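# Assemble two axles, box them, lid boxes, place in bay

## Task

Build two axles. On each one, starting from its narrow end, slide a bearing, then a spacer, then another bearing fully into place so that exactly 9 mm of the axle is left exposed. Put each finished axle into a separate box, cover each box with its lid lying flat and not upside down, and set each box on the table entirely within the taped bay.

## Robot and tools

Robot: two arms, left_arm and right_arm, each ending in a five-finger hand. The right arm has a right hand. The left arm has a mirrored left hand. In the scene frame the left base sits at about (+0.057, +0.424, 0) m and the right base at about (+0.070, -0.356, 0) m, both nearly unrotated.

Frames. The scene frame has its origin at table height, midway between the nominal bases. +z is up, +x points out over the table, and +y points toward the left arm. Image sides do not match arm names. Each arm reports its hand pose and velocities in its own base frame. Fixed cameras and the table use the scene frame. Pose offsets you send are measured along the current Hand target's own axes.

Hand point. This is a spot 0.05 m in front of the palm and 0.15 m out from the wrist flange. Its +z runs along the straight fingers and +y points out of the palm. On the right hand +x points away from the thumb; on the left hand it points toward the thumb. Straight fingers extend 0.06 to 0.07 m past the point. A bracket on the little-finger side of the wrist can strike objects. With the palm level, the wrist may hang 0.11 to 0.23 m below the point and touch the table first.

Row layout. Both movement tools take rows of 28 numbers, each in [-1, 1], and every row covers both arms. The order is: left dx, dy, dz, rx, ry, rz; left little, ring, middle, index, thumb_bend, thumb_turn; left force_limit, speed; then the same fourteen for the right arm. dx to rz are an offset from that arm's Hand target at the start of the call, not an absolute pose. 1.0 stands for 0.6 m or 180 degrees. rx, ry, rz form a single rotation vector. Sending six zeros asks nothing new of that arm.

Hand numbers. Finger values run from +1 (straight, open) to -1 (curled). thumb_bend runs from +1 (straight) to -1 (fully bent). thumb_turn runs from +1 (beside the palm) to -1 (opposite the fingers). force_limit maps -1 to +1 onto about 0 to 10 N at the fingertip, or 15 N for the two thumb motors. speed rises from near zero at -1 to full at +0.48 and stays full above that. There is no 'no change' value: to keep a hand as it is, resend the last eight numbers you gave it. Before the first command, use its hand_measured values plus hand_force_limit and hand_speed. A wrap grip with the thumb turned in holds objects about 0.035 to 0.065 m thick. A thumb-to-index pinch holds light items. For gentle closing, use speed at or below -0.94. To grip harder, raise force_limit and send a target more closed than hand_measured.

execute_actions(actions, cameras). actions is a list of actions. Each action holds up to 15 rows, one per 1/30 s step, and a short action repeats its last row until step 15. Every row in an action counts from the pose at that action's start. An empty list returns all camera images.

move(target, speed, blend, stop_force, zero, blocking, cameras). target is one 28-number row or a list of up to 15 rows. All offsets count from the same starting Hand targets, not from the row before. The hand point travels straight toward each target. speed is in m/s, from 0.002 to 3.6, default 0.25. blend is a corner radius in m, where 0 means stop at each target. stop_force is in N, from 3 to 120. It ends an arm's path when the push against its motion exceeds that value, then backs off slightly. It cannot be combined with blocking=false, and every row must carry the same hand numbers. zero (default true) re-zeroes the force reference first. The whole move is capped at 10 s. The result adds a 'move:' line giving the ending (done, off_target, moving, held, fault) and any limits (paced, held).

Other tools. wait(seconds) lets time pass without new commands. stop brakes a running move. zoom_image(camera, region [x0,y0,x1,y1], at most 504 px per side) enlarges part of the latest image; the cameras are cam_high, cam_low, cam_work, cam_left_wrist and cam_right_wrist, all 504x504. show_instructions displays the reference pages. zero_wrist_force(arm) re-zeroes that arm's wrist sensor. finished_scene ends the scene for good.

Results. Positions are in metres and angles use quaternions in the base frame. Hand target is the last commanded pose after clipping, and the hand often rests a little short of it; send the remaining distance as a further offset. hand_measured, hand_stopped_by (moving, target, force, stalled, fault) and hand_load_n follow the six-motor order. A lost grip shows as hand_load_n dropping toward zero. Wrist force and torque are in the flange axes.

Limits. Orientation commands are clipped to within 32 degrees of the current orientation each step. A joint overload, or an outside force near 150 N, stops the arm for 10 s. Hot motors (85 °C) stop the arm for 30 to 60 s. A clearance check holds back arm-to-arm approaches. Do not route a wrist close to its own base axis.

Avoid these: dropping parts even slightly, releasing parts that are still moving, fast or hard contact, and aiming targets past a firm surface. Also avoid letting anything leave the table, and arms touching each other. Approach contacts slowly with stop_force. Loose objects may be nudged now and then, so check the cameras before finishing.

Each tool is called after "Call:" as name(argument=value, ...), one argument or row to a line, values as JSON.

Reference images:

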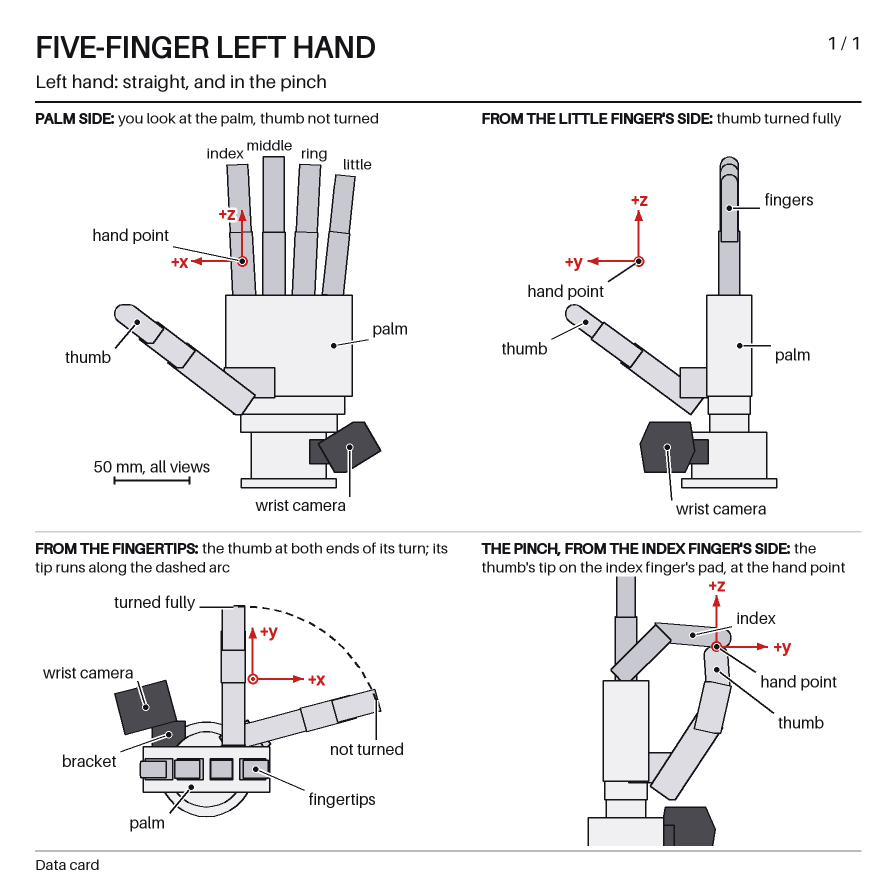

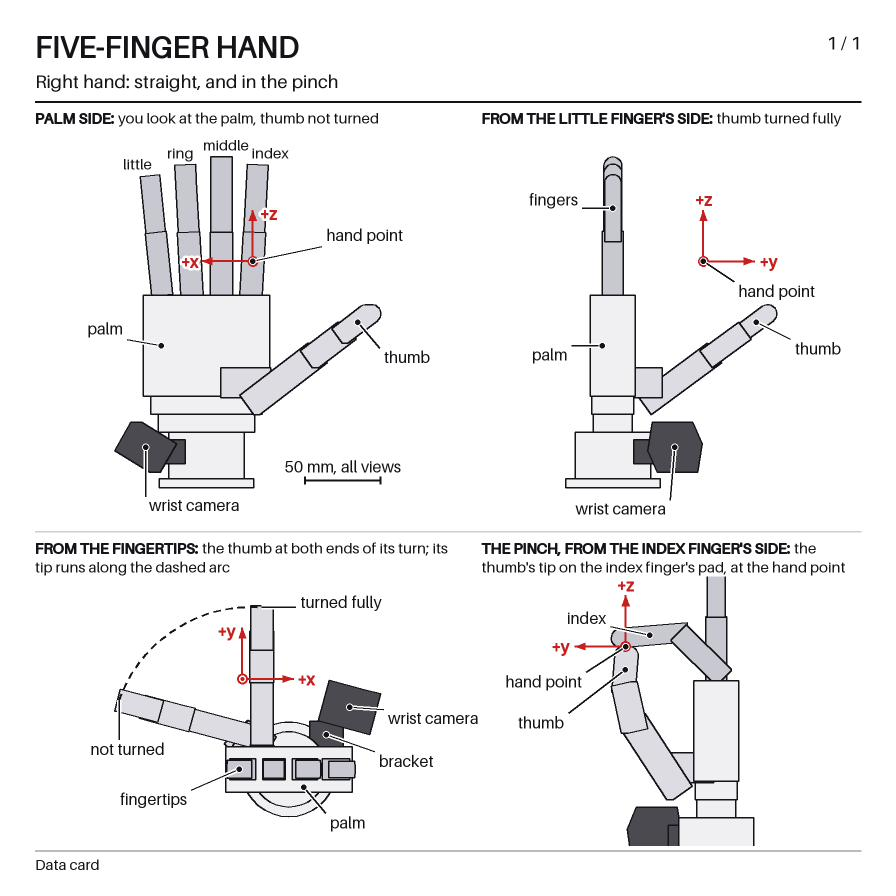

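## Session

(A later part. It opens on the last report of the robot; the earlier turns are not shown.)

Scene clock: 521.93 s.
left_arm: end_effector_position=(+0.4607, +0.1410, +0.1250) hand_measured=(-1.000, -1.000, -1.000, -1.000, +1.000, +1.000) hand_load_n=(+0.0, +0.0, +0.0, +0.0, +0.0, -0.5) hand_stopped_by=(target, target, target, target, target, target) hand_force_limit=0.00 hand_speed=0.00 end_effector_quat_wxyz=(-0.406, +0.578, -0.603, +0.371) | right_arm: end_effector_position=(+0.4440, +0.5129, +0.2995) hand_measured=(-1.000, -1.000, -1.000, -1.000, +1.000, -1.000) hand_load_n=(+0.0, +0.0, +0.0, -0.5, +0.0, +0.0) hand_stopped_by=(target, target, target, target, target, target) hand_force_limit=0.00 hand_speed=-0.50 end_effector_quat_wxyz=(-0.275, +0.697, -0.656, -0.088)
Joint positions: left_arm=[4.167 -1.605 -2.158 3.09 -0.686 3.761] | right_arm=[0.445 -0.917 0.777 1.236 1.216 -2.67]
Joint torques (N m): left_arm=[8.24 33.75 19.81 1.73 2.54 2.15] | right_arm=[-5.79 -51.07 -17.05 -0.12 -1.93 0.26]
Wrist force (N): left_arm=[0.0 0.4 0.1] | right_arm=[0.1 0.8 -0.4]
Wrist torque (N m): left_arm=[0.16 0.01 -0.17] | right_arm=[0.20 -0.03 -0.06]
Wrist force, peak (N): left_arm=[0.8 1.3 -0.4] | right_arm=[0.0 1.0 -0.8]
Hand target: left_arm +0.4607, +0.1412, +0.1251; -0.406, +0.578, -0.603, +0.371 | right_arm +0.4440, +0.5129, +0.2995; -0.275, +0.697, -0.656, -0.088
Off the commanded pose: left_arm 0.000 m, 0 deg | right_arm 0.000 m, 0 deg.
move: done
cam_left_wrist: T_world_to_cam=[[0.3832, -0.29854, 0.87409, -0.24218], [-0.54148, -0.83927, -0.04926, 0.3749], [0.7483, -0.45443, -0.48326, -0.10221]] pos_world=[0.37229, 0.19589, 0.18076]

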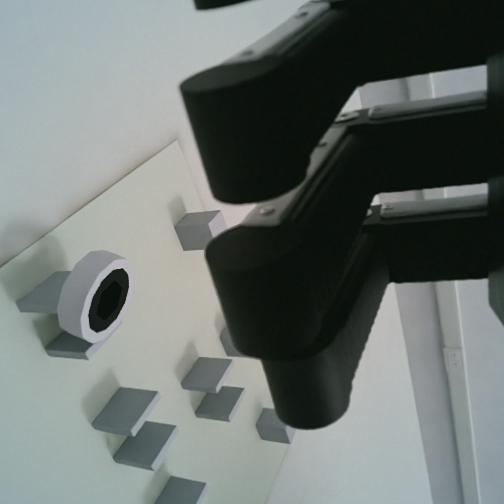

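Call:
move(
  target=[0.11545,-0.01952,0.04897,-0.0318,-0.0353,0.0722,-1,-1,-1,-1,1,1,0,0,0,0,0,0,0,0,-1,-1,-1,-1,1,-1,0,-0.5],
  speed=0.12,
)

Call:
move(
  target=[0,0,0,0,-0.0660,0.1191,1,1,1,0.07,0.5,-1,-0.2,0,0,0,0,0,0,0,-1,-1,-1,-1,1,-1,0,-0.5],
  speed=0.12,
  cameras=["cam_left_wrist","cam_right_wrist"],
)

Scene clock: 526.03 s.
left_arm: end_effector_position=(+0.4922, +0.0720, +0.1199) hand_measured=(-1.000, -1.000, -1.000, -1.000, +1.000, +1.000) hand_load_n=(+0.0, +0.0, +0.0, +0.0, +0.0, -0.5) hand_stopped_by=(target, target, target, target, target, target) hand_force_limit=0.00 hand_speed=0.00 end_effector_quat_wxyz=(+0.449, -0.545, +0.659, -0.259) | right_arm: end_effector_position=(+0.4440, +0.5129, +0.2995) hand_measured=(-1.000, -1.000, -1.000, -1.000, +1.000, -1.000) hand_load_n=(+0.0, +0.0, +0.0, +0.0, +0.0, +0.0) hand_stopped_by=(target, target, target, target, target, target) hand_force_limit=0.00 hand_speed=-0.50 end_effector_quat_wxyz=(-0.275, +0.697, -0.656, -0.088)
Joint positions: left_arm=[3.749 -1.552 -2.143 3.172 -1.183 3.712] | right_arm=[0.445 -0.917 0.777 1.236 1.216 -2.67]
Joint torques (N m): left_arm=[-5.38 28.55 9.62 -2.73 -0.83 -1.06] | right_arm=[-6.2 -50.74 -17.82 -0.14 -1.72 0.43]
Wrist force (N): left_arm=[0.0 0.7 0.1] | right_arm=[-0.1 0.9 -0.6]
Wrist torque (N m): left_arm=[0.19 -0.02 -0.07] | right_arm=[0.21 0.01 -0.06]
Wrist force, peak (N): left_arm=[-0.6 1.0 -0.1] | right_arm=[0.1 1.0 -0.7]
Hand target: left_arm +0.4922, +0.0720, +0.1199; +0.449, -0.545, +0.659, -0.259 | right_arm +0.4440, +0.5129, +0.2995; -0.275, +0.697, -0.656, -0.088
Off the commanded pose: left_arm 0.000 m, 0 deg | right_arm 0.000 m, 0 deg.
move: done

Scene clock: 528.17 s.
left_arm: end_effector_position=(+0.4921, +0.0719, +0.1198) hand_measured=(+1.000, +1.000, +1.000, +0.070, +0.500, -1.000) hand_load_n=(+0.0, +0.0, +0.0, +0.0, +0.0, +0.5) hand_stopped_by=(target, target, target, target, target, target) hand_force_limit=-0.20 hand_speed=0.00 end_effector_quat_wxyz=(+0.555, -0.437, +0.699, -0.114) | right_arm: end_effector_position=(+0.4440, +0.5129, +0.2995) hand_measured=(-1.000, -1.000, -1.000, -1.000, +1.000, -1.000) hand_load_n=(+0.0, +0.0, +0.0, +0.0, +0.0, +0.0) hand_stopped_by=(target, target, target, target, target, target) hand_force_limit=0.00 hand_speed=-0.50 end_effector_quat_wxyz=(-0.275, +0.697, -0.656, -0.088)
Joint positions: left_arm=[3.523 -1.54 -2.213 3.386 -1.547 3.96] | right_arm=[0.445 -0.917 0.777 1.236 1.216 -2.67]
Joint torques (N m): left_arm=[8.58 16.61 24.78 -2.19 1.71 -2.06] | right_arm=[-5.46 -50.94 -18.27 -0.15 -1.97 0.33]
Wrist force (N): left_arm=[-0.1 0.2 -0.1] | right_arm=[0.0 0.8 -0.6]
Wrist torque (N m): left_arm=[0.06 -0.05 -0.11] | right_arm=[0.21 -0.02 -0.05]
Wrist force, peak (N): left_arm=[0.0 0.8 0.3] | right_arm=[0.1 0.9 -0.9]
Hand target: left_arm +0.4922, +0.0720, +0.1199; +0.555, -0.437, +0.699, -0.114 | right_arm +0.4440, +0.5129, +0.2995; -0.275, +0.697, -0.656, -0.088
Off the commanded pose: left_arm 0.000 m, 0 deg | right_arm 0.000 m, 0 deg.
move: done
cam_left_wrist: T_world_to_cam=[[0.46879, -0.75384, 0.46039, -0.23012], [-0.53907, -0.65706, -0.52695, 0.37665], [0.69974, -0.00115, -0.71439, -0.14058]] pos_world=[0.40929, 0.07385, 0.20399]
cam_right_wrist: T_world_to_cam=[[-0.90872, -0.17352, -0.37963, 0.60976], [-0.41647, 0.43769, 0.79686, -0.28734], [0.02789, 0.88222, -0.47001, -0.2099]] pos_world=[0.44029, 0.41675, 0.3618]

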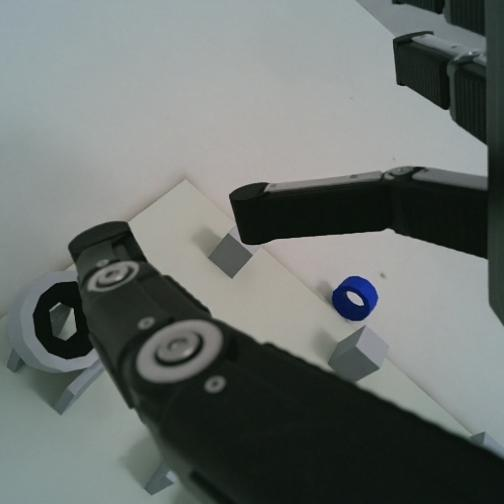

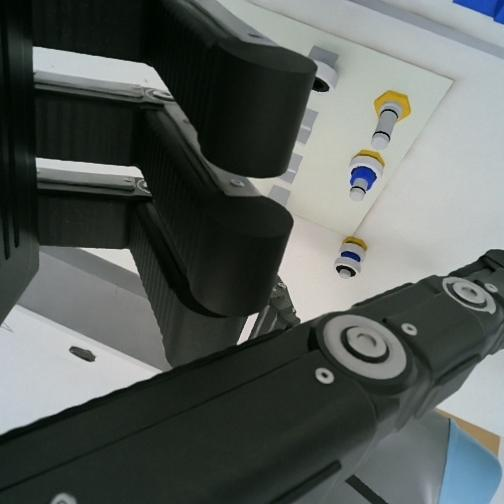

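Call:
move(
  target=[0.04234,0.04034,0.02253,0,0,0,1,1,1,0.07,0.5,-1,-0.2,0,0,0,0,0,0,0,-1,-1,-1,-1,1,-1,0,-0.5],
  speed=0.06,
  cameras=["cam_left_wrist"],
)

Call:
zoom_image(
  camera="cam_left_wrist",
  region=[20, 150, 220, 350],
)

Scene clock: 529.33 s.
left_arm: end_effector_position=(+0.4922, +0.0720, +0.0822) hand_measured=(+1.000, +1.000, +1.000, +0.070, +0.500, -1.000) hand_load_n=(+0.0, +0.0, +0.0, +0.0, +0.0, +0.0) hand_stopped_by=(target, target, target, target, target, target) hand_force_limit=-0.20 hand_speed=0.00 end_effector_quat_wxyz=(+0.555, -0.437, +0.699, -0.114) | right_arm: end_effector_position=(+0.4440, +0.5129, +0.2995) hand_measured=(-1.000, -1.000, -1.000, -1.000, +1.000, -1.000) hand_load_n=(+0.0, +0.0, +0.0, +0.0, +0.0, +0.0) hand_stopped_by=(target, target, target, target, target, target) hand_force_limit=0.00 hand_speed=-0.50 end_effector_quat_wxyz=(-0.275, +0.697, -0.656, -0.088)
Joint positions: left_arm=[3.523 -1.611 -2.265 3.509 -1.547 3.96] | right_arm=[0.445 -0.917 0.777 1.236 1.216 -2.67]
Joint torques (N m): left_arm=[3.26 34.77 22.61 -2.21 -1.15 1.87] | right_arm=[-6.56 -51.75 -17.91 -0.17 -1.77 0.29]
Wrist force (N): left_arm=[-0.1 -0.4 0.3] | right_arm=[-0.3 1.1 -0.5]
Wrist torque (N m): left_arm=[-0.05 -0.05 -0.09] | right_arm=[0.25 0.03 -0.07]
Wrist force, peak (N): left_arm=[-0.6 -0.4 -0.2] | right_arm=[-0.3 1.1 -0.5]
Hand target: left_arm +0.4922, +0.0720, +0.0823; +0.555, -0.437, +0.699, -0.114 | right_arm +0.4440, +0.5129, +0.2995; -0.275, +0.697, -0.656, -0.088
Off the commanded pose: left_arm 0.000 m, 0 deg | right_arm 0.000 m, 0 deg.
move: done
cam_left_wrist: T_world_to_cam=[[0.46891, -0.75376, 0.46041, -0.21282], [-0.53896, -0.65715, -0.52694, 0.35674], [0.69974, -0.00105, -0.71439, -0.16753]] pos_world=[0.40929, 0.07385, 0.16629]

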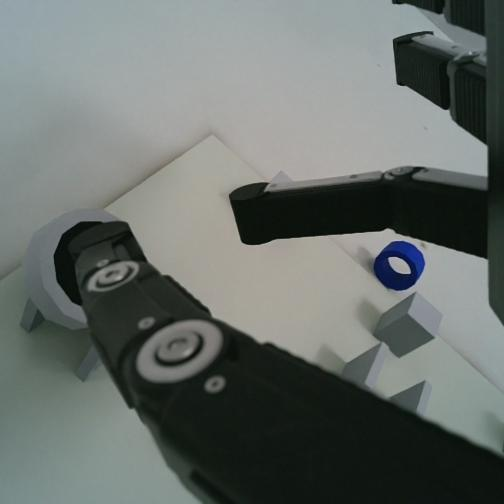

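Scaled by 2.520 from the camera's image (finer frame: 720x720).

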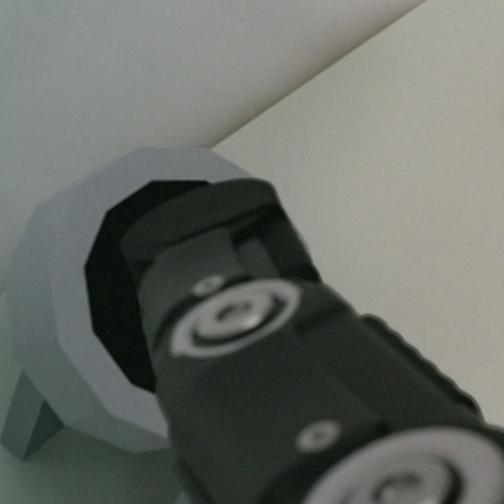

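Call:
move(
  target=[0.02128,0.05191,0.02705,0,0,0,1,1,1,0.07,0.5,-1,-0.2,0,0,0,0,0,0,0,-1,-1,-1,-1,1,-1,0,-0.5],
  speed=0.04,
  stop_force=6,
  cameras=["cam_left_wrist"],
)

Call:
zoom_image(
  camera="cam_left_wrist",
  region=[60, 130, 260, 330],
)

Scene clock: 531.80 s.
left_arm: end_effector_position=(+0.4913, +0.0863, +0.0478) hand_measured=(+1.000, +1.000, +1.000, +0.070, +0.500, -1.000) hand_load_n=(+0.0, +0.0, +0.0, +0.0, +0.0, +0.0) hand_stopped_by=(target, target, target, target, target, target) hand_force_limit=-0.20 hand_speed=0.00 end_effector_quat_wxyz=(+0.555, -0.437, +0.699, -0.114) | right_arm: end_effector_position=(+0.4440, +0.5129, +0.2995) hand_measured=(-1.000, -1.000, -1.000, -1.000, +1.000, -1.000) hand_load_n=(+0.0, +0.0, +0.0, +0.0, +0.0, +0.0) hand_stopped_by=(target, target, target, target, target, target) hand_force_limit=0.00 hand_speed=-0.50 end_effector_quat_wxyz=(-0.275, +0.697, -0.656, -0.088)
Joint positions: left_arm=[3.573 -1.683 -2.309 3.625 -1.501 3.978] | right_arm=[0.445 -0.917 0.777 1.236 1.216 -2.67]
Joint torques (N m): left_arm=[-8.53 35.57 21.25 -2.21 -1.46 -1.7] | right_arm=[-5.42 -50.62 -18.74 -0.15 -1.79 0.48]
Wrist force (N): left_arm=[0.2 0.1 0.1] | right_arm=[0.1 0.8 -0.5]
Wrist torque (N m): left_arm=[0.01 -0.10 -0.27] | right_arm=[0.20 -0.03 -0.05]
Wrist force, peak (N): left_arm=[0.3 0.5 0.2] | right_arm=[0.0 0.9 -1.0]
Hand target: left_arm +0.4913, +0.0863, +0.0478; +0.555, -0.437, +0.699, -0.114 | right_arm +0.4440, +0.5129, +0.2995; -0.275, +0.697, -0.656, -0.088
Off the commanded pose: left_arm 0.000 m, 0 deg | right_arm 0.000 m, 0 deg.
move: done
cam_left_wrist: T_world_to_cam=[[0.46877, -0.75384, 0.46042, -0.18573], [-0.53882, -0.65706, -0.5272, 0.34767], [0.69995, -0.00095, -0.7142, -0.19157]] pos_world=[0.40849, 0.08825, 0.13199]

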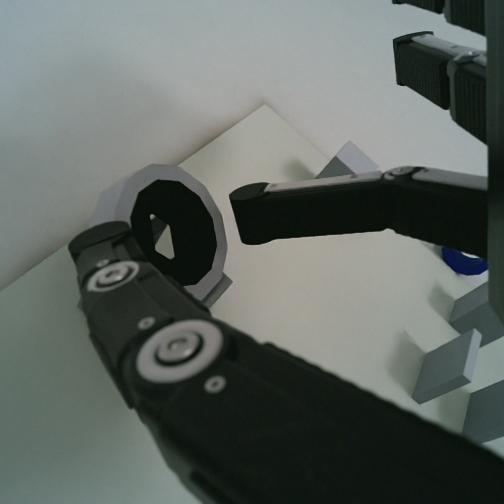

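Scaled by 2.520 from the camera's image (finer frame: 720x720).

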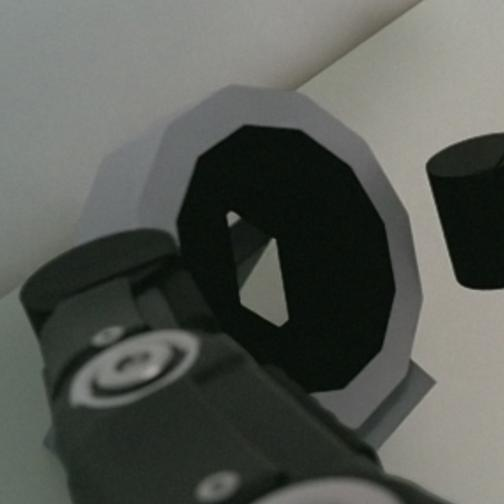

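Call:
move(
  target=[0.00522,0.01518,0.01031,0,0,0,1,1,1,0.07,0.5,-1,-0.2,0,0,0,0,0,0,0,-1,-1,-1,-1,1,-1,0,-0.5],
  speed=0.02,
  stop_force=5,
  cameras=["cam_left_wrist"],
)

Call:
zoom_image(
  camera="cam_left_wrist",
  region=[60, 130, 260, 330],
)

Scene clock: 534.00 s.
left_arm: end_effector_position=(+0.4923, +0.0914, +0.0376) hand_measured=(+1.000, +1.000, +1.000, +0.070, +0.500, -1.000) hand_load_n=(+0.0, +0.0, +0.0, +0.0, +0.0, +0.5) hand_stopped_by=(target, target, target, target, target, target) hand_force_limit=-0.20 hand_speed=0.00 end_effector_quat_wxyz=(+0.555, -0.437, +0.699, -0.114) | right_arm: end_effector_position=(+0.4440, +0.5129, +0.2995) hand_measured=(-1.000, -1.000, -1.000, -1.000, +1.000, -1.000) hand_load_n=(+0.0, +0.0, +0.0, +0.0, +0.0, +0.0) hand_stopped_by=(target, target, target, target, target, target) hand_force_limit=0.00 hand_speed=-0.50 end_effector_quat_wxyz=(-0.275, +0.697, -0.656, -0.088)
Joint positions: left_arm=[3.588 -1.71 -2.316 3.659 -1.486 3.984] | right_arm=[0.445 -0.917 0.777 1.236 1.216 -2.67]
Joint torques (N m): left_arm=[-7.75 36.4 20.01 -2.22 -1.14 -1.77] | right_arm=[-5.65 -50.59 -19.28 -0.15 -1.67 0.43]
Wrist force (N): left_arm=[-0.1 0.2 0.2] | right_arm=[0.1 0.8 -0.4]
Wrist torque (N m): left_arm=[0.03 -0.04 -0.30] | right_arm=[0.19 -0.04 -0.05]
Wrist force, peak (N): left_arm=[0.1 0.5 0.4] | right_arm=[0.0 1.1 -0.8]
Hand target: left_arm +0.4923, +0.0914, +0.0376; +0.555, -0.437, +0.699, -0.114 | right_arm +0.4440, +0.5129, +0.2995; -0.275, +0.697, -0.656, -0.088
Off the commanded pose: left_arm 0.000 m, 0 deg | right_arm 0.000 m, 0 deg.
move: done
cam_left_wrist: T_world_to_cam=[[0.46877, -0.75384, 0.46042, -0.17766], [-0.53882, -0.65706, -0.5272, 0.34618], [0.69995, -0.00095, -0.7142, -0.19955]] pos_world=[0.40949, 0.09335, 0.12179]

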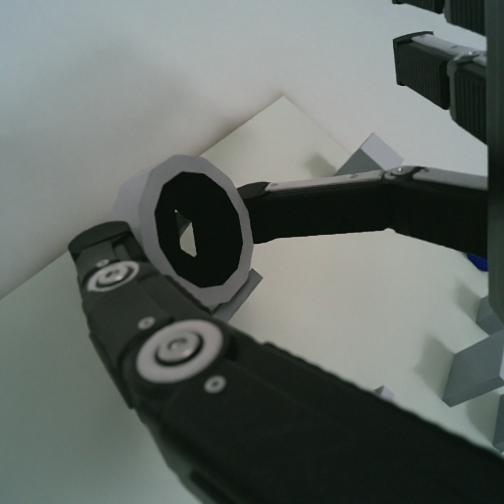

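Scaled by 2.520 from the camera's image (finer frame: 720x720).

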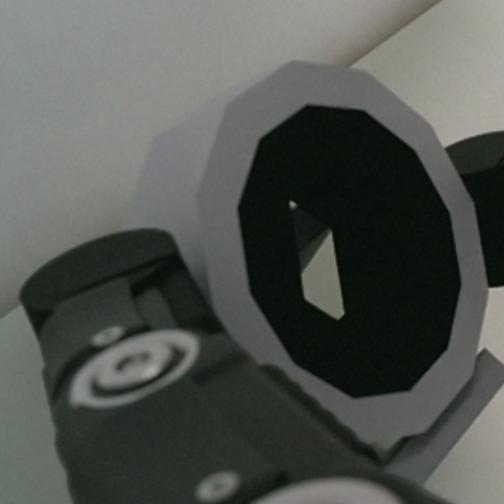

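Call:
move(
  target=[0.00115,0.0011,-0.00092,0,0,0,1,1,1,0.07,0.5,-1,-0.2,0,0,0,0,0,0,0,-1,-1,-1,-1,1,-1,0,-0.5],
  speed=0.02,
)

Call:
move(
  target=[0,0,0,0,0,0,1,1,1,0.07,0.15,-1,-0.2,-0.88,0,0,0,0,0,0,-1,-1,-1,-1,1,-1,0,-0.5],
  cameras=["cam_left_wrist"],
)

Scene clock: 534.70 s.
left_arm: end_effector_position=(+0.4915, +0.0911, +0.0369) hand_measured=(+1.000, +1.000, +1.000, +0.070, +0.500, -1.000) hand_load_n=(+0.0, +0.0, +0.0, +0.0, +0.0, +0.5) hand_stopped_by=(target, target, target, target, target, target) hand_force_limit=-0.20 hand_speed=0.00 end_effector_quat_wxyz=(+0.555, -0.437, +0.699, -0.114) | right_arm: end_effector_position=(+0.4440, +0.5129, +0.2995) hand_measured=(-1.000, -1.000, -1.000, -1.000, +1.000, -1.000) hand_load_n=(+0.0, +0.0, +0.0, +0.0, +0.0, +0.0) hand_stopped_by=(target, target, target, target, target, target) hand_force_limit=0.00 hand_speed=-0.50 end_effector_quat_wxyz=(-0.275, +0.697, -0.656, -0.088)
Joint positions: left_arm=[3.588 -1.71 -2.319 3.662 -1.486 3.984] | right_arm=[0.445 -0.917 0.777 1.236 1.216 -2.67]
Joint torques (N m): left_arm=[8.45 35.13 18.55 -0.98 1.78 2.07] | right_arm=[-6.66 -50.72 -18.16 -0.07 -1.73 0.44]
Wrist force (N): left_arm=[0.3 -0.1 0.1] | right_arm=[0.0 0.8 -0.6]
Wrist torque (N m): left_arm=[0.00 -0.11 -0.26] | right_arm=[0.20 -0.02 -0.05]
Wrist force, peak (N): left_arm=[0.3 0.3 0.2] | right_arm=[0.1 0.9 -0.6]
Hand target: left_arm +0.4915, +0.0912, +0.0369; +0.555, -0.437, +0.699, -0.114 | right_arm +0.4440, +0.5129, +0.2995; -0.275, +0.697, -0.656, -0.088
Off the commanded pose: left_arm 0.000 m, 0 deg | right_arm 0.000 m, 0 deg.
move: done

Scene clock: 535.43 s.
left_arm: end_effector_position=(+0.4915, +0.0912, +0.0369) hand_measured=(+1.000, +1.000, +1.000, +0.070, +0.418, -1.000) hand_load_n=(+0.0, +0.0, +0.0, +6.5, +6.0, -0.5) hand_stopped_by=(target, target, target, target, force, target) hand_force_limit=-0.20 hand_speed=-0.88 end_effector_quat_wxyz=(+0.555, -0.437, +0.699, -0.114) | right_arm: end_effector_position=(+0.4440, +0.5129, +0.2995) hand_measured=(-1.000, -1.000, -1.000, -1.000, +1.000, -1.000) hand_load_n=(+0.0, +0.0, +0.0, +0.0, +0.0, +0.0) hand_stopped_by=(target, target, target, target, target, target) hand_force_limit=0.00 hand_speed=-0.50 end_effector_quat_wxyz=(-0.275, +0.697, -0.656, -0.088)
Joint positions: left_arm=[3.588 -1.71 -2.319 3.662 -1.486 3.984] | right_arm=[0.445 -0.917 0.777 1.236 1.216 -2.67]
Joint torques (N m): left_arm=[8.51 33.16 20.79 -1.81 1.69 2.22] | right_arm=[-5.32 -50.15 -18.83 -0.24 -1.81 0.56]
Wrist force (N): left_arm=[0.7 0.7 0.3] | right_arm=[0.1 0.9 -0.5]
Wrist torque (N m): left_arm=[0.07 -0.11 -0.28] | right_arm=[0.22 -0.02 -0.06]
Wrist force, peak (N): left_arm=[0.6 0.8 0.3] | right_arm=[-0.2 1.1 -0.6]
Hand target: left_arm +0.4915, +0.0912, +0.0369; +0.555, -0.437, +0.699, -0.114 | right_arm +0.4440, +0.5129, +0.2995; -0.275, +0.697, -0.656, -0.088
Off the commanded pose: left_arm 0.000 m, 0 deg | right_arm 0.000 m, 0 deg.
move: done
cam_left_wrist: T_world_to_cam=[[0.46877, -0.75384, 0.46042, -0.17719], [-0.53882, -0.65706, -0.5272, 0.34519], [0.69995, -0.00095, -0.7142, -0.19949]] pos_world=[0.40869, 0.09305, 0.12109]

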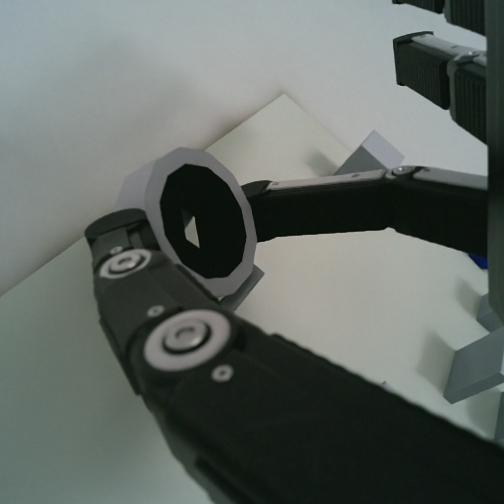

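Call:
move(
  target=[-0.00775,-0.02078,-0.01152,0,0,0,1,1,1,0.07,0.15,-1,-0.2,-0.88,0,0,0,0,0,0,-1,-1,-1,-1,1,-1,0,-0.5],
  speed=0.02,
  cameras=["cam_left_wrist"],
)

Scene clock: 536.57 s.
left_arm: end_effector_position=(+0.4915, +0.0849, +0.0507) hand_measured=(+1.000, +1.000, +1.000, +0.070, +0.418, -1.000) hand_load_n=(+0.0, +0.0, +0.0, +7.0, +6.0, -0.5) hand_stopped_by=(target, target, target, target, force, target) hand_force_limit=-0.20 hand_speed=-0.88 end_effector_quat_wxyz=(+0.555, -0.437, +0.699, -0.114) | right_arm: end_effector_position=(+0.4440, +0.5129, +0.2995) hand_measured=(-1.000, -1.000, -1.000, -1.000, +1.000, -1.000) hand_load_n=(+0.0, +0.5, +0.0, +0.0, +0.0, +0.0) hand_stopped_by=(target, target, target, target, target, target) hand_force_limit=0.00 hand_speed=-0.50 end_effector_quat_wxyz=(-0.275, +0.697, -0.656, -0.088)
Joint positions: left_arm=[3.567 -1.677 -2.305 3.615 -1.506 3.976] | right_arm=[0.445 -0.917 0.777 1.236 1.216 -2.67]
Joint torques (N m): left_arm=[5.76 7.64 10.76 3.04 1.36 -0.52] | right_arm=[-5 -49.95 -19.39 -0.17 -1.71 0.38]
Wrist force (N): left_arm=[0.4 0.4 0.2] | right_arm=[-0.1 0.6 -0.7]
Wrist torque (N m): left_arm=[0.04 -0.08 -0.10] | right_arm=[0.18 0.00 -0.08]
Wrist force, peak (N): left_arm=[0.6 0.8 0.5] | right_arm=[0.1 1.1 -0.6]
Hand target: left_arm +0.4915, +0.0849, +0.0506; +0.555, -0.437, +0.699, -0.114 | right_arm +0.4440, +0.5129, +0.2995; -0.275, +0.697, -0.656, -0.088
Off the commanded pose: left_arm 0.000 m, 0 deg | right_arm 0.000 m, 0 deg.
move: done
cam_left_wrist: T_world_to_cam=[[0.4687, -0.75384, 0.46049, -0.18827], [-0.53875, -0.65706, -0.52728, 0.3483], [0.70005, -0.00095, -0.7141, -0.1897]] pos_world=[0.40869, 0.08675, 0.13489]

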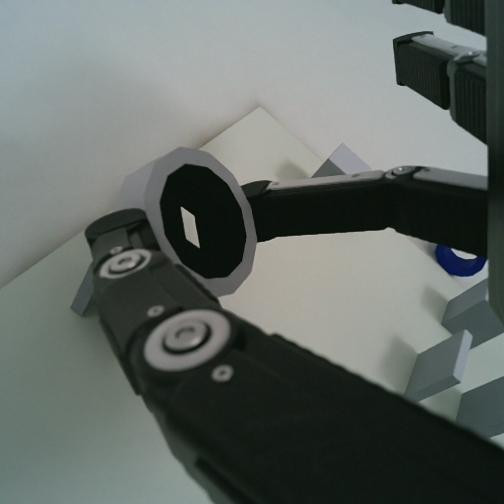

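Call:
move(
  target=[
    [-0.05562,-0.05311,-0.02942,0,0,0,1,1,1,0.07,0.15,-1,-0.2,-0.88,0,0,0,0,0,0,-1,-1,-1,-1,1,-1,0,-0.5],
    [0.09917,-0.0905,-0.20787,0,0.0660,-0.1191,1,1,1,0.07,0.15,-1,-0.2,-0.88,0,0,0,0,0,0,-1,-1,-1,-1,1,-1,0,-0.5],
  ],
  speed=[0.05,0.07],
  blend=0.01,
  cameras=["cam_left_wrist","cam_right_wrist"],
)

Call:
zoom_image(
  camera="cam_right_wrist",
  region=[310, 150, 400, 240],
)

Scene clock: 541.30 s.
left_arm: end_effector_position=(+0.4084, -0.0318, +0.0900) hand_measured=(+1.000, +1.000, +1.000, +0.070, +0.418, -1.000) hand_load_n=(+0.0, +0.0, -0.5, +7.0, +6.0, -0.5) hand_stopped_by=(target, target, target, target, force, target) hand_force_limit=-0.20 hand_speed=-0.88 end_effector_quat_wxyz=(+0.449, -0.545, +0.659, -0.259) end_effector_velocity=(+0.001, +0.002, +0.000) end_effector_angular_velocity=(+0.006, +0.001, +0.001) | right_arm: end_effector_position=(+0.4440, +0.5129, +0.2995) hand_measured=(-1.000, -1.000, -1.000, -1.000, +1.000, -1.000) hand_load_n=(+0.0, +0.0, +0.0, +0.0, +0.0, +0.0) hand_stopped_by=(target, target, target, target, target, target) hand_force_limit=0.00 hand_speed=-0.50 end_effector_quat_wxyz=(-0.275, +0.697, -0.656, -0.088)
Joint positions: left_arm=[3.523 -1.351 -2.399 3.26 -1.381 3.598] | right_arm=[0.445 -0.917 0.777 1.236 1.216 -2.67]
Joint velocities: left_arm=[0.001 -0.004 0.002 0.003 -0.003 0.005] | right_arm=[within noise]
Joint torques (N m): left_arm=[3.81 -4.97 23.85 1.88 -1.12 2.22] | right_arm=[-5.78 -49.92 -20.23 -0.48 -1.68 0.48]
Wrist force (N): left_arm=[-0.2 1.2 0.4] | right_arm=[0.3 0.6 -0.8]
Wrist torque (N m): left_arm=[0.20 0.06 -0.31] | right_arm=[0.19 -0.06 -0.05]
Wrist force, peak (N): left_arm=[-0.4 1.3 0.4] | right_arm=[-0.2 1.2 -0.6]
Hand target: left_arm +0.4085, -0.0317, +0.0900; +0.449, -0.545, +0.659, -0.259 | right_arm +0.4440, +0.5129, +0.2995; -0.275, +0.697, -0.656, -0.088
Off the commanded pose: left_arm 0.000 m, 0 deg | right_arm 0.000 m, 0 deg.
move: done
cam_left_wrist: T_world_to_cam=[[0.4697, -0.49471, 0.73119, -0.27185], [-0.53905, -0.81663, -0.20624, 0.2136], [0.69915, -0.29728, -0.65025, -0.11837]] pos_world=[0.32559, 0.00476, 0.16585]
cam_right_wrist: T_world_to_cam=[[-0.90872, -0.17352, -0.37963, 0.60976], [-0.41647, 0.43769, 0.79686, -0.28734], [0.02789, 0.88222, -0.47001, -0.2099]] pos_world=[0.44029, 0.41675, 0.3618]

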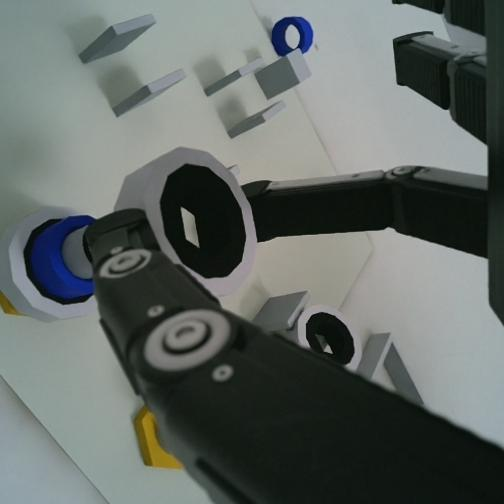

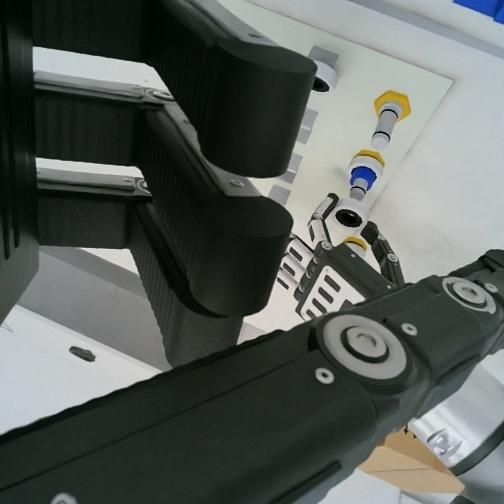

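Scaled by 5.600 from the camera's image (finer frame: 720x720).

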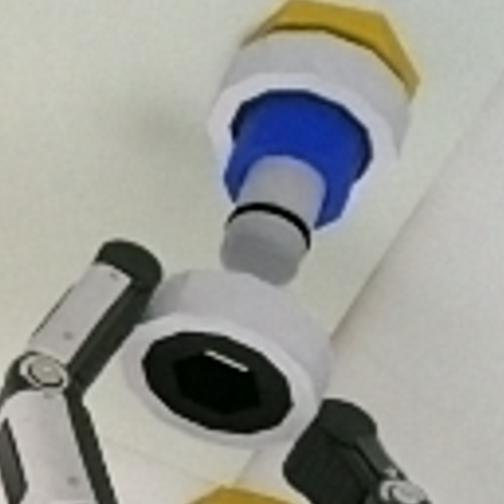

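Call:
move(
  target=[0.00824,0.02219,0.01229,0,0,0,1,1,1,0.07,0.15,-1,-0.2,-0.88,0,0,0,0,0,0,-1,-1,-1,-1,1,-1,0,-0.5],
  speed=0.04,
  cameras=["cam_left_wrist","cam_right_wrist"],
)

Call:
zoom_image(
  camera="cam_right_wrist",
  region=[320, 160, 390, 230],
)

Call:
zoom_image(
  camera="cam_left_wrist",
  region=[0, 120, 260, 380],
)

Scene clock: 542.37 s.
left_arm: end_effector_position=(+0.4084, -0.0317, +0.0739) hand_measured=(+1.000, +1.000, +1.000, +0.070, +0.418, -1.000) hand_load_n=(+0.0, +0.0, -0.5, +6.5, +6.0, -0.5) hand_stopped_by=(target, target, target, target, force, target) hand_force_limit=-0.20 hand_speed=-0.88 end_effector_quat_wxyz=(+0.449, -0.545, +0.659, -0.259) | right_arm: end_effector_position=(+0.4440, +0.5129, +0.2995) hand_measured=(-1.000, -1.000, -1.000, -1.000, +1.000, -1.000) hand_load_n=(+0.0, +0.5, +0.0, +0.0, +0.0, +0.0) hand_stopped_by=(target, target, target, target, target, target) hand_force_limit=0.00 hand_speed=-0.50 end_effector_quat_wxyz=(-0.275, +0.697, -0.656, -0.088)
Joint positions: left_arm=[3.524 -1.385 -2.425 3.32 -1.381 3.598] | right_arm=[0.445 -0.917 0.777 1.236 1.216 -2.67]
Joint torques (N m): left_arm=[-0.31 25.5 23.77 -2.44 -0.08 0.85] | right_arm=[-5.17 -50.32 -20.74 -0.11 -1.75 0.33]
Wrist force (N): left_arm=[-0.4 1.3 0.4] | right_arm=[0.0 0.8 -0.1]
Wrist torque (N m): left_arm=[0.20 0.09 -0.33] | right_arm=[0.18 -0.04 -0.07]
Wrist force, peak (N): left_arm=[0.0 1.4 0.6] | right_arm=[-0.1 0.9 -0.8]
Hand target: left_arm +0.4085, -0.0317, +0.0740; +0.449, -0.545, +0.659, -0.259 | right_arm +0.4440, +0.5129, +0.2995; -0.275, +0.697, -0.656, -0.088
Off the commanded pose: left_arm 0.000 m, 0 deg | right_arm 0.000 m, 0 deg.
move: done
cam_left_wrist: T_world_to_cam=[[0.46996, -0.49472, 0.73102, -0.26008], [-0.53896, -0.8167, -0.20621, 0.21046], [0.69904, -0.29708, -0.65045, -0.12879]] pos_world=[0.32569, 0.00496, 0.14975]
cam_right_wrist: T_world_to_cam=[[-0.90872, -0.17352, -0.37963, 0.60976], [-0.41647, 0.43769, 0.79686, -0.28734], [0.02789, 0.88222, -0.47001, -0.2099]] pos_world=[0.44029, 0.41675, 0.3618]

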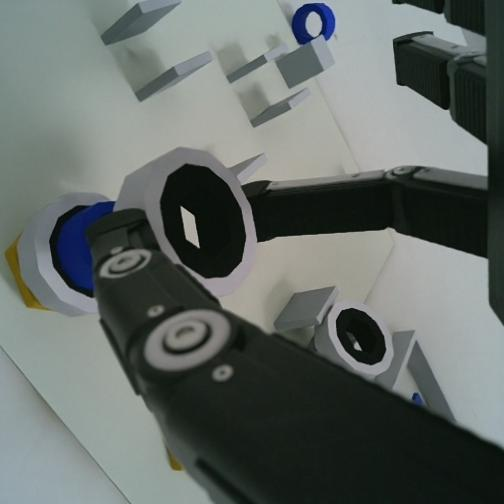

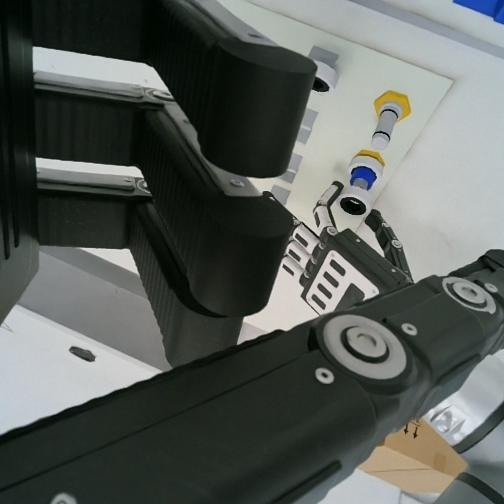

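Scaled by 7.200 from the camera's image (finer frame: 720x720).

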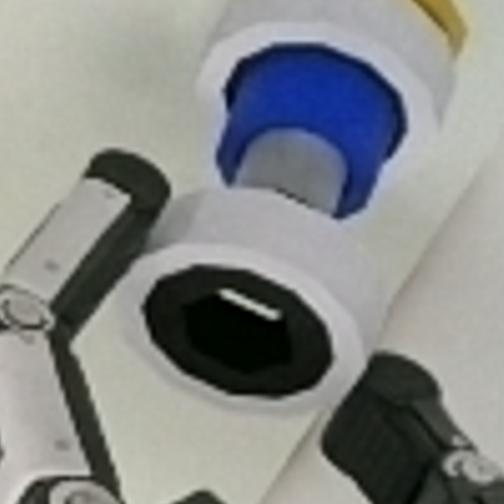

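Scaled by 1.938 from the camera's image (finer frame: 720x720).

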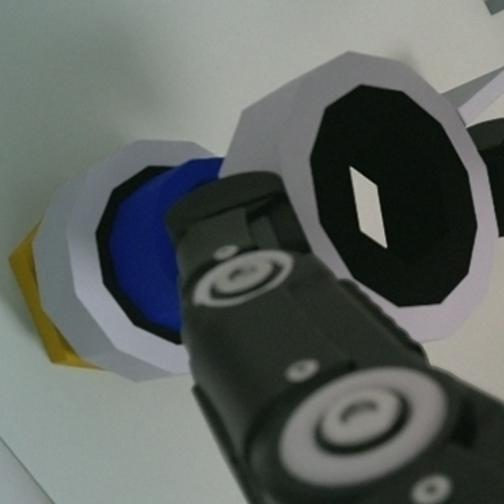

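Call:
zoom_image(
  camera="cam_left_wrist",
  region=[0, 170, 150, 320],
)

Call:
zoom_image(
  camera="cam_right_wrist",
  region=[335, 145, 395, 205],
)

Scaled by 3.360 from the camera's image (finer frame: 720x720).

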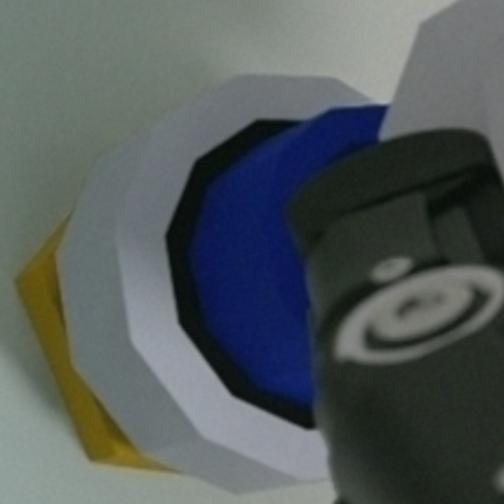

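Scaled by 8.400 from the camera's image (finer frame: 720x720).

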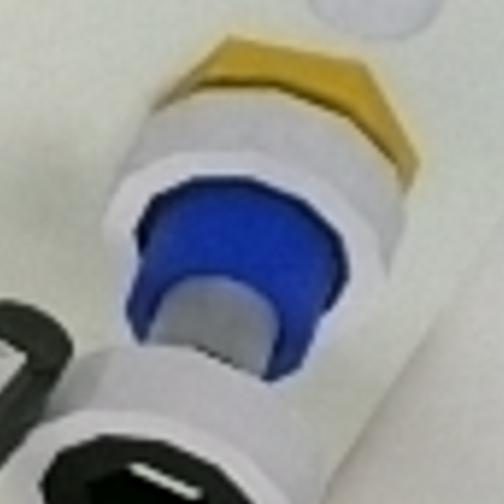

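Call:
move(
  target=[
    [-0.00396,0.00072,0.00135,0,0,0,1,1,1,0.07,0.15,-1,-0.2,-0.88,0,0,0,0,0,0,-1,-1,-1,-1,1,-1,0,-0.5],
    [0.00572,0.02679,0.01579,0,0,0,1,1,1,0.07,0.15,-1,-0.2,-0.88,0,0,0,0,0,0,-1,-1,-1,-1,1,-1,0,-0.5],
  ],
  speed=0.013,
  stop_force=6,
  cameras=["cam_left_wrist","cam_right_wrist"],
)

Call:
zoom_image(
  camera="cam_right_wrist",
  region=[320, 150, 390, 220],
)

Scene clock: 546.80 s.
left_arm: end_effector_position=(+0.4089, -0.0292, +0.0552) hand_measured=(+1.000, +1.000, +1.000, +0.070, +0.418, -1.000) hand_load_n=(+0.0, +0.0, +0.0, +6.0, +5.5, -0.5) hand_stopped_by=(target, target, target, target, force, target) hand_force_limit=-0.20 hand_speed=-0.88 end_effector_quat_wxyz=(+0.449, -0.545, +0.659, -0.259) | right_arm: end_effector_position=(+0.4440, +0.5129, +0.2995) hand_measured=(-1.000, -1.000, -1.000, -1.000, +1.000, -1.000) hand_load_n=(+0.0, +0.0, +0.0, +0.0, +0.5, +0.0) hand_stopped_by=(target, target, target, target, target, target) hand_force_limit=0.00 hand_speed=-0.50 end_effector_quat_wxyz=(-0.275, +0.697, -0.656, -0.088)
Joint positions: left_arm=[3.535 -1.429 -2.454 3.392 -1.37 3.604] | right_arm=[0.445 -0.917 0.777 1.236 1.216 -2.67]
Joint torques (N m): left_arm=[4.29 24.5 22.18 -2.61 1.49 -0.14] | right_arm=[-6.5 -49.71 -22.3 -0.45 -1.63 0.43]
Wrist force (N): left_arm=[-0.6 0.4 0.0] | right_arm=[0.0 0.7 -0.6]
Wrist torque (N m): left_arm=[0.15 0.07 -0.31] | right_arm=[0.19 -0.01 -0.07]
Wrist force, peak (N): left_arm=[-1.3 -2.1 -1.1] | right_arm=[-0.1 1.1 -0.9]
Hand target: left_arm +0.4089, -0.0292, +0.0552; +0.449, -0.545, +0.659, -0.259 | right_arm +0.4440, +0.5129, +0.2995; -0.275, +0.697, -0.656, -0.088
Off the commanded pose: left_arm 0.000 m, 0 deg | right_arm 0.000 m, 0 deg.
move: done
cam_left_wrist: T_world_to_cam=[[0.46977, -0.49474, 0.73113, -0.24536], [-0.53884, -0.81672, -0.20644, 0.20891], [0.69926, -0.29698, -0.65026, -0.14066]] pos_world=[0.32619, 0.00746, 0.13105]
cam_right_wrist: T_world_to_cam=[[-0.90872, -0.17352, -0.37963, 0.60976], [-0.41647, 0.43769, 0.79686, -0.28734], [0.02789, 0.88222, -0.47001, -0.2099]] pos_world=[0.44029, 0.41675, 0.3618]

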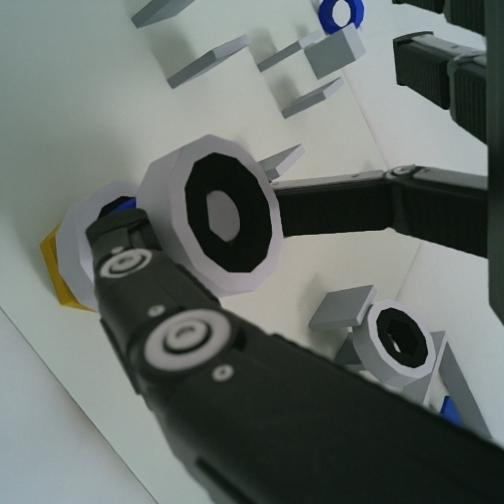

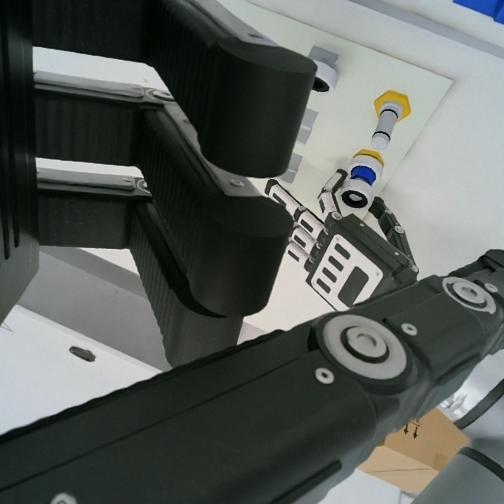

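Scaled by 7.200 from the camera's image (finer frame: 720x720).

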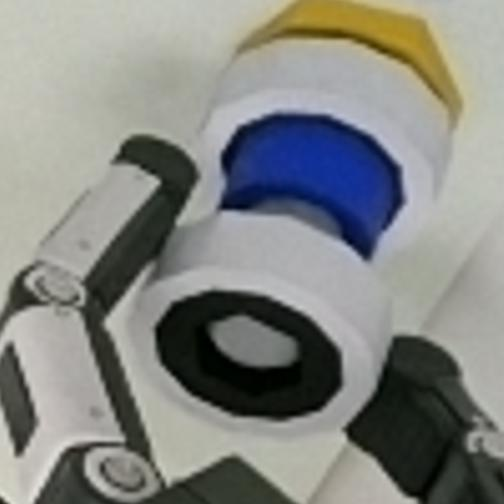

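Call:
move(
  target=[0,0,0,0,0,0,1,1,1,0.07,0.55,-1,-0.2,-0.7,0,0,0,0,0,0,-1,-1,-1,-1,1,-1,0,-0.5],
)

Call:
move(
  target=[0,0,0,0,0,0,1,1,1,0.15,0.6,-1,-0.2,-0.7,0,0,0,0,0,0,-1,-1,-1,-1,1,-1,0,-0.5],
)

Call:
move(
  target=[-0.0206,-0.05547,-0.03073,0,0,0,1,1,1,0.15,0.6,-1,-0.2,-0.7,0,0,0,0,0,0,-1,-1,-1,-1,1,-1,0,-0.5],
  speed=0.03,
  cameras=["cam_left_wrist","cam_right_wrist"],
)

Call:
zoom_image(
  camera="cam_right_wrist",
  region=[320, 150, 390, 220],
)

Scene clock: 547.60 s.
left_arm: end_effector_position=(+0.4089, -0.0292, +0.0552) hand_measured=(+1.000, +1.000, +1.000, +0.070, +0.550, -1.000) hand_load_n=(+0.0, +0.0, +0.0, +0.0, +0.0, +0.0) hand_stopped_by=(target, target, target, target, target, target) hand_force_limit=-0.20 hand_speed=-0.70 end_effector_quat_wxyz=(+0.449, -0.545, +0.659, -0.259) | right_arm: end_effector_position=(+0.4440, +0.5129, +0.2995) hand_measured=(-1.000, -1.000, -1.000, -1.000, +1.000, -1.000) hand_load_n=(+0.0, +0.0, +0.0, +0.0, +0.0, +0.0) hand_stopped_by=(target, target, target, target, target, target) hand_force_limit=0.00 hand_speed=-0.50 end_effector_quat_wxyz=(-0.275, +0.697, -0.656, -0.088)
Joint positions: left_arm=[3.535 -1.429 -2.454 3.392 -1.37 3.604] | right_arm=[0.445 -0.917 0.777 1.236 1.216 -2.67]
Joint torques (N m): left_arm=[4.42 24.14 20.48 -2.37 1.48 0.55] | right_arm=[-5.7 -49.17 -22.56 -0.45 -1.48 0.27]
Wrist force (N): left_arm=[-0.3 0.6 0.3] | right_arm=[-0.2 0.7 -0.3]
Wrist torque (N m): left_arm=[0.15 0.05 -0.29] | right_arm=[0.18 0.01 -0.08]
Wrist force, peak (N): left_arm=[-0.4 0.7 0.4] | right_arm=[0.3 1.0 -0.8]
Hand target: left_arm +0.4089, -0.0292, +0.0552; +0.449, -0.545, +0.659, -0.259 | right_arm +0.4440, +0.5129, +0.2995; -0.275, +0.697, -0.656, -0.088
Off the commanded pose: left_arm 0.000 m, 0 deg | right_arm 0.000 m, 0 deg.
move: done

Scene clock: 548.10 s.
left_arm: end_effector_position=(+0.4089, -0.0292, +0.0552) hand_measured=(+1.000, +1.000, +1.000, +0.150, +0.600, -1.000) hand_load_n=(+0.0, +0.0, +0.0, +0.0, +0.0, +0.0) hand_stopped_by=(target, target, target, target, target, target) hand_force_limit=-0.20 hand_speed=-0.70 end_effector_quat_wxyz=(+0.449, -0.545, +0.659, -0.259) | right_arm: end_effector_position=(+0.4440, +0.5129, +0.2995) hand_measured=(-1.000, -1.000, -1.000, -1.000, +1.000, -1.000) hand_load_n=(+0.0, +0.0, +0.0, +0.5, +0.0, +0.0) hand_stopped_by=(target, target, target, target, target, target) hand_force_limit=0.00 hand_speed=-0.50 end_effector_quat_wxyz=(-0.275, +0.697, -0.656, -0.088)
Joint positions: left_arm=[3.535 -1.429 -2.454 3.392 -1.37 3.604] | right_arm=[0.445 -0.917 0.777 1.236 1.216 -2.67]
Joint torques (N m): left_arm=[4.39 23.58 19.82 -2.26 1.47 0.92] | right_arm=[-6.33 -49.28 -21.9 -0.17 -1.46 0.41]
Wrist force (N): left_arm=[-0.5 0.4 0.1] | right_arm=[-0.1 0.6 -0.8]
Wrist torque (N m): left_arm=[0.13 0.07 -0.30] | right_arm=[0.18 0.01 -0.08]
Wrist force, peak (N): left_arm=[-0.4 0.8 0.3] | right_arm=[0.1 0.7 -1.0]
Hand target: left_arm +0.4089, -0.0292, +0.0552; +0.449, -0.545, +0.659, -0.259 | right_arm +0.4440, +0.5129, +0.2995; -0.275, +0.697, -0.656, -0.088
Off the commanded pose: left_arm 0.000 m, 0 deg | right_arm 0.000 m, 0 deg.
move: done

Scene clock: 549.73 s.
left_arm: end_effector_position=(+0.4090, -0.0292, +0.0954) hand_measured=(+1.000, +1.000, +1.000, +0.150, +0.600, -1.000) hand_load_n=(+0.0, +0.0, +0.0, +0.0, +0.0, +0.5) hand_stopped_by=(target, target, target, target, target, target) hand_force_limit=-0.20 hand_speed=-0.70 end_effector_quat_wxyz=(+0.449, -0.545, +0.659, -0.259) end_effector_velocity=(+0.001, +0.000, -0.001) end_effector_angular_velocity=(+0.001, -0.002, -0.001) | right_arm: end_effector_position=(+0.4440, +0.5129, +0.2995) hand_measured=(-1.000, -1.000, -1.000, -1.000, +1.000, -1.000) hand_load_n=(+0.0, +0.0, +0.0, +0.0, +0.0, -0.5) hand_stopped_by=(target, target, target, target, target, target) hand_force_limit=0.00 hand_speed=-0.50 end_effector_quat_wxyz=(-0.275, +0.697, -0.656, -0.088)
Joint positions: left_arm=[3.535 -1.341 -2.39 3.24 -1.371 3.604] | right_arm=[0.445 -0.917 0.777 1.236 1.216 -2.67]
Joint velocities: left_arm=[0 -0.003 -0.001 0.006 0.001 0] | right_arm=[within noise]
Joint torques (N m): left_arm=[-3.14 -4.07 10.09 2.58 -0.3 -1.26] | right_arm=[-5.67 -50.32 -22.13 -0.13 -1.44 0.45]
Wrist force (N): left_arm=[-0.2 0.7 0.0] | right_arm=[-0.2 0.8 -0.5]
Wrist torque (N m): left_arm=[0.16 0.03 -0.26] | right_arm=[0.21 0.02 -0.07]
Wrist force, peak (N): left_arm=[-0.1 1.0 0.2] | right_arm=[0.0 1.1 -0.7]
Hand target: left_arm +0.4090, -0.0292, +0.0952; +0.449, -0.545, +0.659, -0.259 | right_arm +0.4440, +0.5129, +0.2995; -0.275, +0.697, -0.656, -0.088
Off the commanded pose: left_arm 0.000 m, 0 deg | right_arm 0.000 m, 0 deg.
move: done
cam_left_wrist: T_world_to_cam=[[0.4696, -0.49477, 0.73121, -0.27481], [-0.5388, -0.81671, -0.2066, 0.21719], [0.69941, -0.29696, -0.65011, -0.11469]] pos_world=[0.32629, 0.00736, 0.17125]
cam_right_wrist: T_world_to_cam=[[-0.90872, -0.17352, -0.37963, 0.60976], [-0.41647, 0.43769, 0.79686, -0.28734], [0.02789, 0.88222, -0.47001, -0.2099]] pos_world=[0.44029, 0.41675, 0.3618]

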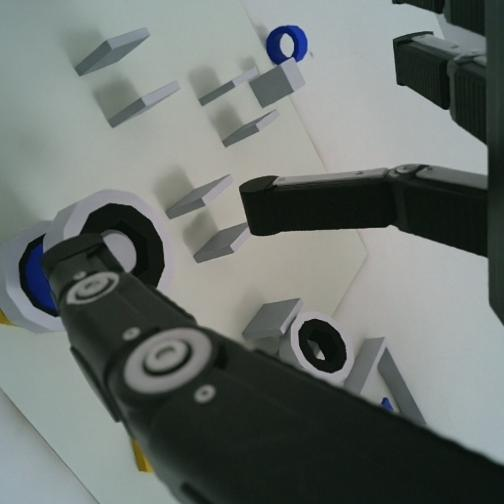

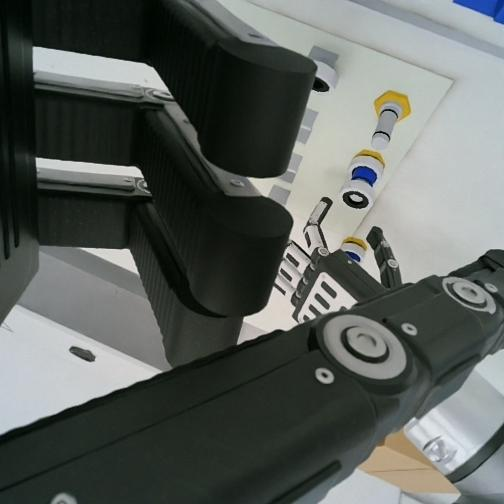

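Scaled by 7.200 from the camera's image (finer frame: 720x720).

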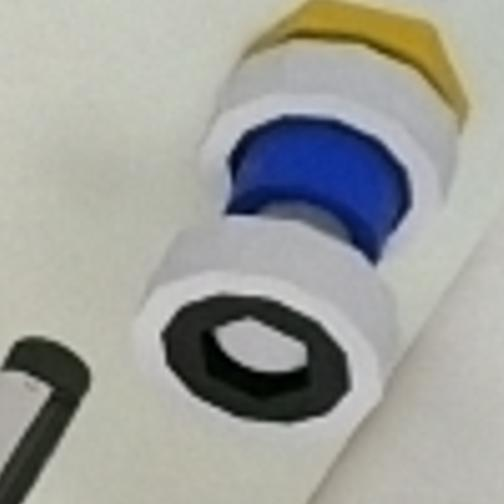

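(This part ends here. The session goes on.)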